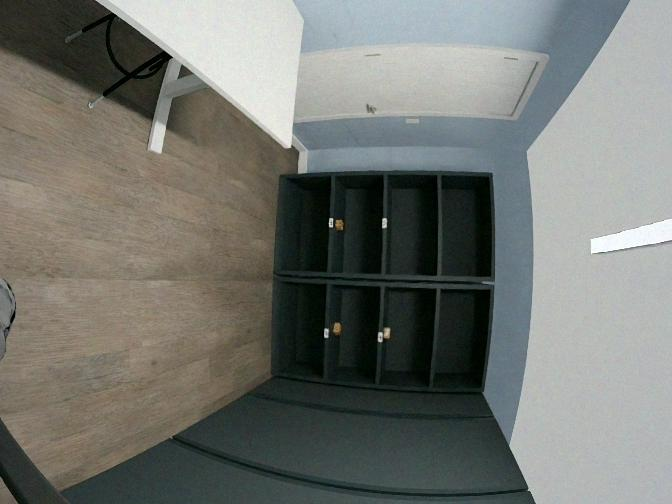

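Emit:
move --base '{"translate_m": -2.03}' --pace "max" --cameras '[]'

Emit:
move --base '{"rotate_rad": -1.597}' --pace "max" --cameras '[]'

Emit:
move --base '{"translate_m": -0.5}' --joints '{"head_pan_rad": -1.6, "head_tilt_rad": -0.45, "lift_m": 0.6}' --pace "max" --cameras '["head_camera"]'

Scene clock: 854.27 s.
move: done
base_odometry: x=+0.583 y=-0.817 heading=+2.061
turned_by_wheels: +0.000
turned_by_imu: -0.002
base_tilt: forward=-0.2 right=-1.4
lidar_m: 3.61 1.35 0.99 0.96 1.00 1.14 0.65 1.15 1.09 1.30 1.28 1.28
head_depth_mm: 937 764 1026 1075 736 1177 929 / 939 778 1032 1076 778 1182 924 / 552 575 611 639 677 1106 888 / 553 580 608 645 717 713 759 / 950 695 1043 1085 757 1184 911 / 952 715 1048 1086 747 1175 910 / 963 740 1059 1092 795 1171 905
base_status: done
joint_positions: lift_m=+0.280 arm_m=+0.001 wrist_yaw_rad=+2.997 wrist_pitch_rad=-0.415 wrist_roll_rad=+0.000 gripper_m=+0.050 head_pan_rad=-3.100 head_tilt_rad=-0.301
joint_status: not commanded
measured_speeds: all 0
motor_effort: left_wheel=-0.5(14.6) right_wheel=-6.5(14.3) lift_m=+24.5(30.9) arm_m=+10.1(10.4) wrist_yaw_rad=+2.1(3.8) wrist_pitch_rad=+2.2(2.4) wrist_roll_rad=-0.1(0.3) gripper_m=+0.5(1.0) head_pan_rad=+3.0(4.0) head_tilt_rad=+4.1(4.8)
hand_pose: x=+0.0111 y=+0.0770 z=+0.2935 quat_wxyz=(+0.195, +0.700, +0.096, +0.680) (m; base frame)
wrist_depth_mm: 801 137 - - - - - / - 147 - - - - - / 872 162 872 904 898 881 871 / 734 186 652 723 699 712 695 / 605 582 199 597 589 580 580 / 516 507 127 310 125 501 495 / 430 99 260 270 425 429 428
pictures: none
No camera images: "cameras" was empty.

Scene clock: 856.37 s.
move: done
base_odometry: x=+0.583 y=-0.817 heading=+0.464
turned_by_wheels: -1.597
turned_by_imu: -1.566
base_tilt: forward=-0.1 right=-1.2
lidar_m: 1.30 1.28 1.28 3.60 1.36 1.00 0.96 1.00 1.14 0.65 1.14 1.08
head_depth_mm: 820 860 897 944 992 1055 1107 / 822 858 904 946 1003 1050 1116 / 824 861 904 950 1004 1056 1128 / 828 866 903 954 1008 1058 1126 / 835 873 915 963 1016 1071 1144 / 831 872 913 958 1010 1068 1134 / 837 871 916 963 1018 1075 1139
base_status: done
joint_positions: lift_m=+0.280 arm_m=+0.001 wrist_yaw_rad=+2.997 wrist_pitch_rad=-0.415 wrist_roll_rad=+0.000 gripper_m=+0.050 head_pan_rad=-3.100 head_tilt_rad=-0.300
joint_status: not commanded
measured_speeds: all 0
motor_effort: left_wheel=+4.5(15.1) right_wheel=-7.7(15.0) lift_m=+24.8(25.7) arm_m=+2.4(11.5) wrist_yaw_rad=+1.0(3.0) wrist_pitch_rad=+2.2(2.3) wrist_roll_rad=+0.0(0.3) gripper_m=+0.4(0.7) head_pan_rad=+2.3(3.3) head_tilt_rad=+5.2(5.9)
hand_pose: x=+0.0111 y=+0.0769 z=+0.2935 quat_wxyz=(+0.195, +0.700, +0.096, +0.680) (m; base frame)
wrist_depth_mm: - 137 - - - - - / - 148 - - - - - / 942 162 853 895 882 885 869 / 729 186 663 716 716 703 697 / 604 577 199 583 580 581 579 / 515 512 127 311 125 494 487 / 435 99 261 270 423 431 432
pictures: none
No camera images: "cameras" was empty.

Scene clock: 861.97 s.
move: done
base_odometry: x=+0.136 y=-1.041 heading=+0.464
turned_by_wheels: +0.000
turned_by_imu: -0.001
base_tilt: forward=-0.3 right=-1.2
lidar_m: 1.80 1.66 2.55 1.79 0.66 0.48 0.47 0.49 0.67 1.09 0.78 1.51
head_depth_mm: 576 974 1025 832 998 944 933 / 589 980 1060 823 1227 1008 1191 / 601 975 1055 812 1222 1006 1214 / 615 974 1050 787 1220 998 1215 / 633 969 1048 791 1218 988 1201 / 650 966 1038 781 1202 982 1194 / 672 956 1035 774 1195 985 1182
base_status: done
joint_positions: lift_m=+0.600 arm_m=+0.001 wrist_yaw_rad=+2.998 wrist_pitch_rad=-0.415 wrist_roll_rad=+0.000 gripper_m=+0.050 head_pan_rad=-1.600 head_tilt_rad=-0.450
joint_status: all done
measured_speeds: all 0
motor_effort: left_wheel=+2.3(11.6) right_wheel=-7.6(14.3) lift_m=+25.0(33.8) arm_m=-10.0(14.2) wrist_yaw_rad=+1.1(3.2) wrist_pitch_rad=+2.3(2.4) wrist_roll_rad=-0.3(0.4) gripper_m=+0.4(0.9) head_pan_rad=-3.2(4.7) head_tilt_rad=-3.8(7.3)
hand_pose: x=+0.0110 y=+0.0769 z=+0.6134 quat_wxyz=(+0.195, +0.700, +0.096, +0.680) (m; base frame)
wrist_depth_mm: - 137 - - - - - / - 147 - - - - - / - 161 - - - - - / - 178 - - - - - / - - 198 - - - - / - 886 127 886 125 890 862 / - 99 281 769 744 781 747
pictures: head_camera (sideways)
camera_calibration:
head_camera: T_world_to_cam=[[-0.0349647, 0.388093, -0.920957, 1.21415], [0.996133, -0.0607914, -0.0634364, 0.0761297], [-0.0806055, -0.919613, -0.384467, 0.456446], [0, 0, 0, 1]] pos_world=[0.00340903, -0.0468211, 1.29849]

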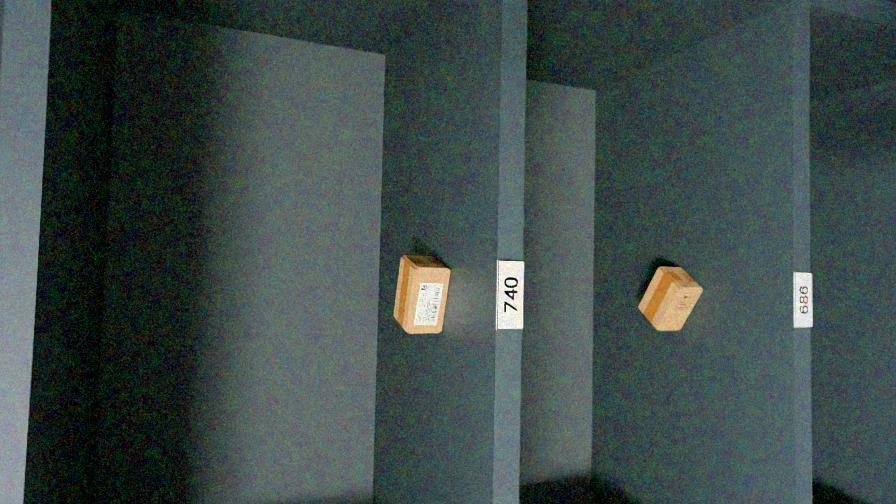

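Emit:
move --base '{"rotate_rad": -0.51}' --cameras '[]'

Emit:
move --base '{"translate_m": 0.27}' --cameras '[]'

Emit:
move --base '{"rotate_rad": 0.53}' --joints '{"lift_m": 0.92}' --cameras '[]'

Emit:
move --base '{"translate_m": -0.225}' --cameras '["head_camera"]'

Scene clock: 900.83 s.
move: done
base_odometry: x=+0.136 y=-1.041 heading=-0.045
turned_by_wheels: -0.510
turned_by_imu: -0.501
base_tilt: forward=-0.3 right=-1.1
lidar_m: 1.52 1.80 1.66 1.81 1.68 0.65 0.48 0.47 0.49 0.68 1.10 0.78
head_depth_mm: 507 528 548 572 598 628 658 / 571 595 624 655 689 730 772 / 638 673 722 767 812 867 927 / 627 691 744 800 889 969 1086 / 641 831 902 851 1074 991 1200 / 653 994 1069 784 1227 984 1196 / 673 956 1017 776 1166 980 862
base_status: done
joint_positions: lift_m=+0.600 arm_m=+0.001 wrist_yaw_rad=+2.998 wrist_pitch_rad=-0.415 wrist_roll_rad=+0.000 gripper_m=+0.050 head_pan_rad=-1.600 head_tilt_rad=-0.450
joint_status: not commanded
measured_speeds: all 0
motor_effort: left_wheel=+8.1(12.1) right_wheel=-9.1(12.7) lift_m=+29.4(30.8) arm_m=-5.8(6.4) wrist_yaw_rad=+1.7(3.1) wrist_pitch_rad=+2.2(2.4) wrist_roll_rad=-0.1(0.3) gripper_m=+0.3(1.0) head_pan_rad=-2.9(3.5) head_tilt_rad=-3.8(4.6)
hand_pose: x=+0.0110 y=+0.0769 z=+0.6134 quat_wxyz=(+0.195, +0.700, +0.096, +0.680) (m; base frame)
wrist_depth_mm: - 137 - - - - - / - 147 - - - - - / - 161 - - - - - / - 183 - - - - - / - - 199 - - - - / 908 891 127 894 125 874 869 / 795 99 282 762 753 767 762
pictures: none
No camera images: "cameras" was empty.

Scene clock: 904.67 s.
move: done
base_odometry: x=+0.406 y=-1.053 heading=-0.045
turned_by_wheels: +0.000
turned_by_imu: +0.000
base_tilt: forward=-0.3 right=-1.0
lidar_m: 1.25 1.56 1.55 1.75 2.51 0.97 0.72 0.70 0.74 0.92 0.71 0.55
head_depth_mm: 661 721 755 811 871 948 1005 / 592 814 852 830 944 976 1098 / 601 943 988 814 1094 1004 1195 / 614 998 1079 805 1212 997 1182 / 631 934 1012 797 1160 992 820 / 649 886 951 695 617 924 793 / 670 840 896 774 580 975 792
base_status: done
joint_positions: lift_m=+0.600 arm_m=+0.001 wrist_yaw_rad=+2.998 wrist_pitch_rad=-0.415 wrist_roll_rad=+0.000 gripper_m=+0.050 head_pan_rad=-1.600 head_tilt_rad=-0.450
joint_status: not commanded
measured_speeds: all 0
motor_effort: left_wheel=+2.9(13.2) right_wheel=+6.8(10.0) lift_m=+27.2(29.7) arm_m=-5.3(6.3) wrist_yaw_rad=+2.4(2.8) wrist_pitch_rad=+2.2(2.4) wrist_roll_rad=-0.1(0.3) gripper_m=+0.4(0.9) head_pan_rad=-2.5(3.6) head_tilt_rad=-2.8(4.3)
hand_pose: x=+0.0110 y=+0.0769 z=+0.6134 quat_wxyz=(+0.195, +0.700, +0.096, +0.680) (m; base frame)
wrist_depth_mm: - 137 - - - - - / - 148 - - - - - / - 161 - - - - - / - 183 - - - - - / - - 198 - - - - / 915 885 127 897 125 864 867 / 784 99 281 769 749 774 758
pictures: none
No camera images: "cameras" was empty.

Scene clock: 908.40 s.
move: done
base_odometry: x=+0.406 y=-1.053 heading=+0.484
turned_by_wheels: +0.530
turned_by_imu: +0.521
base_tilt: forward=-0.2 right=-1.1
lidar_m: 1.56 1.56 1.75 2.51 0.97 0.72 0.70 0.74 0.92 0.71 0.55 1.25
head_depth_mm: 575 860 926 781 612 1013 - / 587 857 926 764 606 1009 - / 602 855 922 814 602 1000 827 / 616 854 916 803 627 997 823 / 634 855 915 792 622 991 823 / 654 834 894 772 616 927 818 / 541 586 596 608 579 641 708
base_status: done
joint_positions: lift_m=+0.920 arm_m=+0.001 wrist_yaw_rad=+2.998 wrist_pitch_rad=-0.415 wrist_roll_rad=+0.000 gripper_m=+0.050 head_pan_rad=-1.600 head_tilt_rad=-0.450
joint_status: all done
measured_speeds: all 0
motor_effort: left_wheel=-9.2(12.2) right_wheel=+8.0(12.2) lift_m=+29.1(33.8) arm_m=-8.2(8.2) wrist_yaw_rad=+1.7(3.3) wrist_pitch_rad=+2.3(2.4) wrist_roll_rad=-0.1(0.3) gripper_m=+0.3(0.8) head_pan_rad=-2.7(3.4) head_tilt_rad=-2.7(4.2)
hand_pose: x=+0.0110 y=+0.0769 z=+0.9334 quat_wxyz=(+0.195, +0.700, +0.096, +0.680) (m; base frame)
wrist_depth_mm: 842 137 - - - - - / 962 147 - - - - - / - 161 - - - - - / - 183 - - - - - / - - 198 - - - - / - - 127 - 126 - - / - - 278 - - - -
pictures: none
No camera images: "cameras" was empty.

Scene clock: 911.77 s.
move: done
base_odometry: x=+0.207 y=-1.158 heading=+0.484
turned_by_wheels: +0.000
turned_by_imu: +0.000
base_tilt: forward=-0.4 right=-1.4
lidar_m: 1.79 1.73 1.90 1.72 0.67 0.50 0.48 0.50 0.66 0.96 0.66 1.40
head_depth_mm: 575 858 923 835 613 978 - / 585 853 922 826 607 1009 - / 600 851 918 812 601 1002 831 / 615 850 914 707 595 997 827 / 629 848 918 792 589 989 823 / 647 846 913 784 616 987 817 / 669 847 913 779 612 975 790
base_status: done
joint_positions: lift_m=+0.920 arm_m=+0.001 wrist_yaw_rad=+2.998 wrist_pitch_rad=-0.415 wrist_roll_rad=+0.000 gripper_m=+0.050 head_pan_rad=-1.600 head_tilt_rad=-0.450
joint_status: not commanded
measured_speeds: all 0
motor_effort: left_wheel=-4.5(12.5) right_wheel=-7.9(8.5) lift_m=+24.2(29.4) arm_m=-11.7(11.8) wrist_yaw_rad=+1.5(2.9) wrist_pitch_rad=+2.2(2.4) wrist_roll_rad=-0.1(0.3) gripper_m=+0.3(0.9) head_pan_rad=-1.7(2.9) head_tilt_rad=-1.9(3.3)
hand_pose: x=+0.0110 y=+0.0769 z=+0.9334 quat_wxyz=(+0.195, +0.700, +0.096, +0.680) (m; base frame)
wrist_depth_mm: - 137 - - - - - / - 147 - - - - - / - 161 - - - - - / - 178 - - - - - / - - 198 - - - - / - - 127 - 125 - - / - 99 277 - - - -
pictures: head_camera (sideways)
camera_calibration:
head_camera: T_world_to_cam=[[-0.0349222, 0.388109, -0.920951, 1.21414], [0.996126, -0.0608987, -0.0634368, 0.0761303], [-0.0807052, -0.919599, -0.384479, 0.456462], [0, 0, 0, 1]] pos_world=[0.00340394, -0.0468207, 1.29849]

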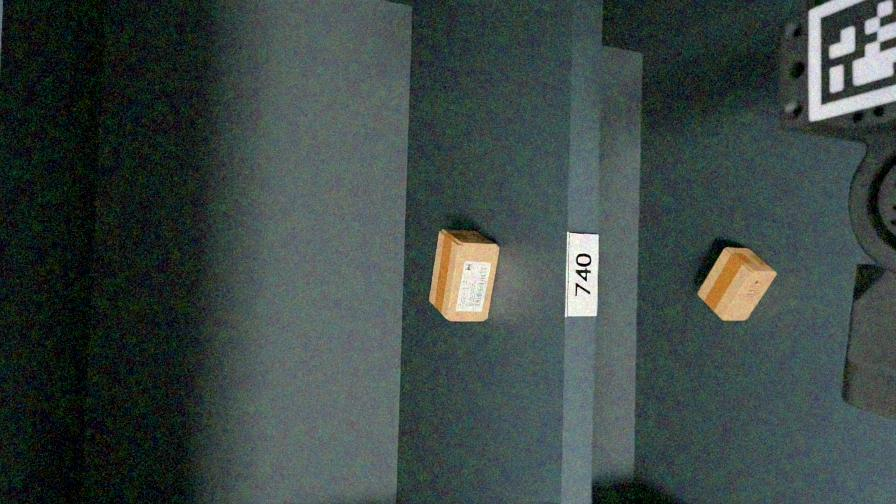

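Emit:
move --joints '{"wrist_yaw_rad": 0.0, "wrist_pitch_rad": -0.4, "gripper_m": 0.179}' --pace "max" --cameras '[]'

Emit:
move --joints '{"wrist_pitch_rad": -0.3, "lift_m": 0.945, "arm_m": 0.15}' --cameras '["wrist_camera"]'

Scene clock: 929.83 s.
move: done
base_odometry: x=+0.207 y=-1.158 heading=+0.484
turned_by_wheels: +0.000
turned_by_imu: +0.000
base_tilt: forward=-0.3 right=-1.2
lidar_m: 1.79 1.72 1.90 1.71 0.67 0.49 0.48 0.50 0.66 0.96 0.67 1.40
head_depth_mm: 574 855 923 833 611 983 - / 587 851 920 824 605 1004 - / 599 850 916 814 600 1036 808 / 613 849 917 709 595 1035 - / 632 848 914 791 590 993 775 / 649 843 916 784 618 984 773 / 670 846 913 776 611 979 791
base_status: not commanded
joint_positions: lift_m=+0.920 arm_m=+0.001 wrist_yaw_rad=+0.003 wrist_pitch_rad=-0.415 wrist_roll_rad=+0.000 gripper_m=+0.179 head_pan_rad=-1.600 head_tilt_rad=-0.450
joint_status: all done
measured_speeds: all 0
motor_effort: left_wheel=-5.0(5.2) right_wheel=-8.0(9.1) lift_m=+28.7(28.8) arm_m=-12.0(13.6) wrist_yaw_rad=-3.3(8.8) wrist_pitch_rad=+2.2(4.9) wrist_roll_rad=-0.1(0.3) gripper_m=+0.7(83.9) head_pan_rad=-2.0(2.5) head_tilt_rad=-1.7(2.5)
hand_pose: x=-0.0208 y=-0.3703 z=+0.9334 quat_wxyz=(+0.692, +0.147, -0.691, -0.145) (m; base frame)
wrist_depth_mm: - - - - - - - / - - - - - - - / - 823 - - - - - / - - - - - 797 - / - 143 - 640 - - - / - 126 - - - - - / - - - - - - 105
pictures: none
No camera images: "cameras" was empty.

Scene clock: 932.57 s.
move: off_target
base_odometry: x=+0.207 y=-1.158 heading=+0.484
turned_by_wheels: +0.000
turned_by_imu: +0.012
base_tilt: forward=-0.5 right=-1.8
lidar_m: 1.78 1.73 2.64 1.65 0.66 0.49 0.48 0.50 0.66 0.97 0.66 1.42
head_depth_mm: 544 861 929 853 - - 819 / 551 859 929 845 307 - 816 / 562 860 926 838 - 303 813 / 575 862 924 724 294 292 789 / 586 863 928 814 572 1002 805 / 600 858 925 807 628 999 803 / 616 860 923 799 624 992 798
base_status: not commanded
joint_positions: lift_m=+0.945 arm_m=+0.150 wrist_yaw_rad=-0.003 wrist_pitch_rad=-0.353 wrist_roll_rad=+0.000 gripper_m=+0.179 head_pan_rad=-1.600 head_tilt_rad=-0.450
joint_status: wrist_pitch_rad off_target (ended at -0.353, target -0.300); the others done
measured_speeds: all 0
motor_effort: left_wheel=-3.2(4.9) right_wheel=-6.6(8.7) lift_m=+21.0(32.6) arm_m=+9.8(28.2) wrist_yaw_rad=+1.5(5.2) wrist_pitch_rad=+9.3(9.4) wrist_roll_rad=-0.3(0.5) gripper_m=+0.7(1.4) head_pan_rad=-1.5(2.2) head_tilt_rad=-1.9(2.3)
hand_pose: x=-0.0221 y=-0.5271 z=+0.9725 quat_wxyz=(+0.696, +0.123, -0.696, -0.125) (m; base frame)
wrist_depth_mm: - - - - - - - / - - - 258 - - - / - - - 268 - - - / - - - - - - - / - 143 - - - - - / - 126 - - - 134 - / - - - 539 - - 105
pictures: wrist_camera
camera_calibration:
wrist_camera: T_world_to_cam=[[-0.999095, -0.03549, -0.0234291, -0.0114054], [0.00121734, 0.526843, -0.849962, 1.13689], [0.0425086, -0.849222, -0.526323, 0.231325], [0, 0, 0, 1]] pos_world=[-0.0226124, -0.402923, 1.0878]

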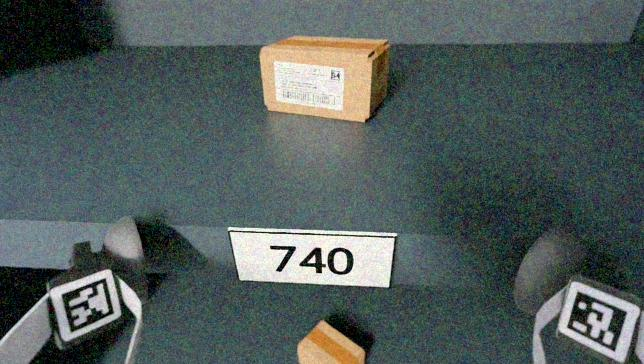

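Emit:
move --joints '{"arm_m": 0.08}' --cameras '[]'

Emit:
move --joints '{"lift_m": 1.0, "wrist_pitch_rad": -0.3}' --cameras '["wrist_camera", "head_camera"]'

Scene clock: 940.77 s.
move: done
base_odometry: x=+0.207 y=-1.158 heading=+0.484
turned_by_wheels: +0.000
turned_by_imu: -0.001
base_tilt: forward=-0.3 right=-1.2
lidar_m: 1.78 1.73 2.65 1.66 0.66 0.49 0.48 0.50 0.66 0.96 0.66 1.42
head_depth_mm: 574 851 917 835 610 - - / 587 852 919 825 608 - - / 599 853 917 814 599 - - / 614 849 921 695 566 - - / 632 851 915 790 592 907 795 / 650 849 912 787 586 959 792 / 669 848 913 776 611 979 787
base_status: not commanded
joint_positions: lift_m=+0.945 arm_m=+0.080 wrist_yaw_rad=-0.002 wrist_pitch_rad=-0.322 wrist_roll_rad=+0.000 gripper_m=+0.179 head_pan_rad=-1.600 head_tilt_rad=-0.450
joint_status: all done
measured_speeds: all 0
motor_effort: left_wheel=-3.0(3.5) right_wheel=-2.3(7.1) lift_m=+29.1(30.8) arm_m=-12.0(19.6) wrist_yaw_rad=+2.2(13.7) wrist_pitch_rad=+3.5(9.3) wrist_roll_rad=-0.3(0.3) gripper_m=+0.6(1.2) head_pan_rad=-1.0(2.0) head_tilt_rad=-0.4(1.8)
hand_pose: x=-0.0220 y=-0.4604 z=+0.9798 quat_wxyz=(+0.698, +0.113, -0.698, -0.114) (m; base frame)
wrist_depth_mm: - 597 - - - - 544 / - - - 319 - - - / - - - - - - - / - - - - - - - / - 146 - - - - - / - 126 - - - - - / - - - 580 - - 105
pictures: none
No camera images: "cameras" was empty.

Scene clock: 942.10 s.
move: done
base_odometry: x=+0.207 y=-1.158 heading=+0.484
turned_by_wheels: +0.000
turned_by_imu: +0.000
base_tilt: forward=-0.4 right=-1.4
lidar_m: 1.78 1.72 2.65 1.66 0.66 0.49 0.48 0.50 0.66 0.96 0.66 1.41
head_depth_mm: 575 852 921 964 - - 789 / 588 852 917 964 - - 786 / 599 850 915 875 - - 781 / 616 851 916 860 - - 779 / 630 847 913 792 560 989 800 / 650 850 913 786 615 982 792 / 671 849 918 777 610 980 793
base_status: not commanded
joint_positions: lift_m=+1.000 arm_m=+0.080 wrist_yaw_rad=-0.002 wrist_pitch_rad=-0.320 wrist_roll_rad=+0.000 gripper_m=+0.179 head_pan_rad=-1.600 head_tilt_rad=-0.450
joint_status: all done
measured_speeds: all 0
motor_effort: left_wheel=-3.1(3.6) right_wheel=-1.7(2.4) lift_m=+30.6(33.5) arm_m=-5.6(12.1) wrist_yaw_rad=+0.9(2.5) wrist_pitch_rad=+3.3(5.6) wrist_roll_rad=-0.1(0.3) gripper_m=+0.7(1.0) head_pan_rad=-1.1(1.9) head_tilt_rad=-0.5(1.5)
hand_pose: x=-0.0220 y=-0.4606 z=+1.0351 quat_wxyz=(+0.698, +0.112, -0.698, -0.114) (m; base frame)
wrist_depth_mm: - 590 - - - - 541 / - - - - - - 569 / - - - 345 - - - / - - - - - - - / - 142 - - - - - / - 126 - - - - - / - - - 608 - - 105
pictures: head_camera (sideways), wrist_camera
camera_calibration:
head_camera: T_world_to_cam=[[-0.0349231, 0.388111, -0.920951, 1.21414], [0.996126, -0.0608962, -0.0634369, 0.0761304], [-0.080703, -0.919599, -0.384481, 0.456464], [0, 0, 0, 1]] pos_world=[0.00340406, -0.0468207, 1.29849]
wrist_camera: T_world_to_cam=[[-0.999079, -0.0367349, -0.0221761, -0.00933696], [0.000888977, 0.498979, -0.866614, 1.15942], [0.0429004, -0.865835, -0.498486, 0.284342], [0, 0, 0, 1]] pos_world=[-0.0225574, -0.332675, 1.1463]

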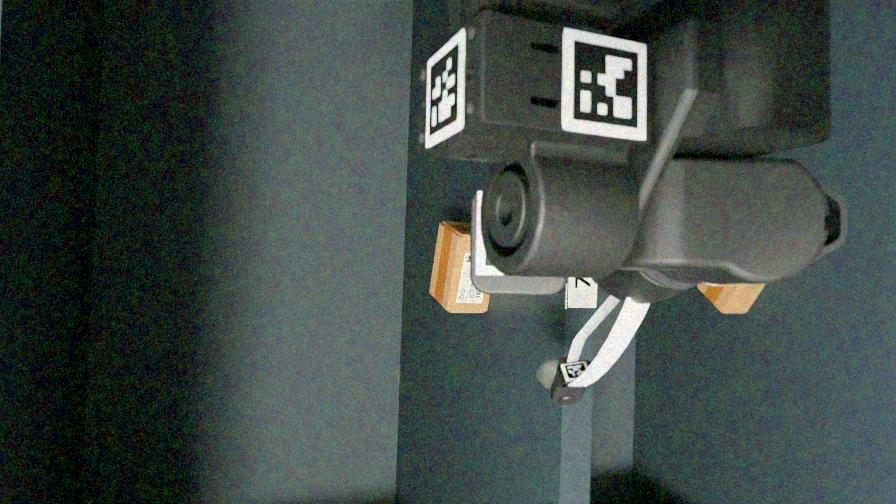

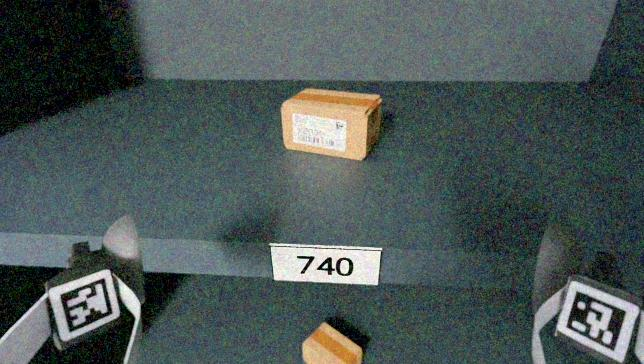

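Emit:
move --joints '{"arm_m": 0.18}' --contact_limits '{"arm_m": 35}' --cameras '["wrist_camera"]'

Scene clock: 1005.20 s.
move: done
base_odometry: x=+0.207 y=-1.158 heading=+0.484
turned_by_wheels: +0.000
turned_by_imu: +0.000
base_tilt: forward=-0.2 right=-1.2
lidar_m: 1.79 1.73 2.65 1.66 0.66 0.50 0.48 0.50 0.66 0.96 0.66 1.42
head_depth_mm: 575 851 919 - 987 979 814 / 587 851 908 304 1131 1007 809 / 599 849 905 288 316 1004 806 / 617 851 919 293 299 1001 801 / 631 850 914 790 562 986 798 / 649 847 913 786 616 984 793 / 671 847 914 776 611 978 793
base_status: not commanded
joint_positions: lift_m=+1.000 arm_m=+0.180 wrist_yaw_rad=-0.002 wrist_pitch_rad=-0.320 wrist_roll_rad=+0.000 gripper_m=+0.179 head_pan_rad=-1.600 head_tilt_rad=-0.450
joint_status: all done
measured_speeds: all 0
motor_effort: left_wheel=-3.2(3.6) right_wheel=-1.9(2.2) lift_m=+29.4(30.6) arm_m=+13.7(15.4) wrist_yaw_rad=+2.1(2.7) wrist_pitch_rad=+3.3(3.5) wrist_roll_rad=-0.3(0.5) gripper_m=+0.9(1.2) head_pan_rad=-1.3(1.4) head_tilt_rad=+0.0(1.3)
contact_limits: arm_m 35 (drawing in: default 32, maximum 55; extending or still: default 41, maximum 69)
hand_pose: x=-0.0220 y=-0.5606 z=+1.0351 quat_wxyz=(+0.698, +0.112, -0.698, -0.114) (m; base frame)
wrist_depth_mm: 505 - - - - - - / - - - - - - - / - - - 262 - - - / - - - 257 - - - / - 142 - - - - - / - 126 - - - - - / - - - - - - 105
pictures: wrist_camera
camera_calibration:
wrist_camera: T_world_to_cam=[[-0.999079, -0.0367349, -0.0221759, -0.0130111], [0.000888827, 0.498979, -0.866614, 1.20932], [0.0429003, -0.865835, -0.498486, 0.197749], [0, 0, 0, 1]] pos_world=[-0.0225574, -0.432687, 1.1463]

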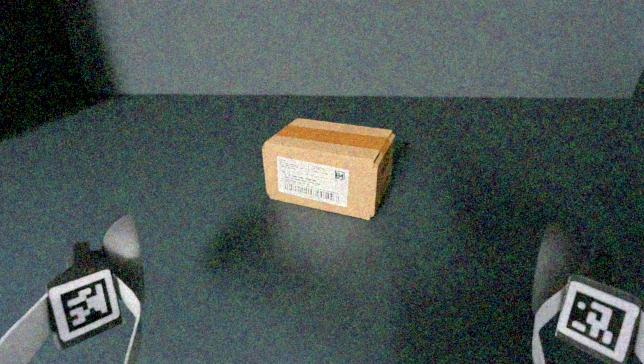

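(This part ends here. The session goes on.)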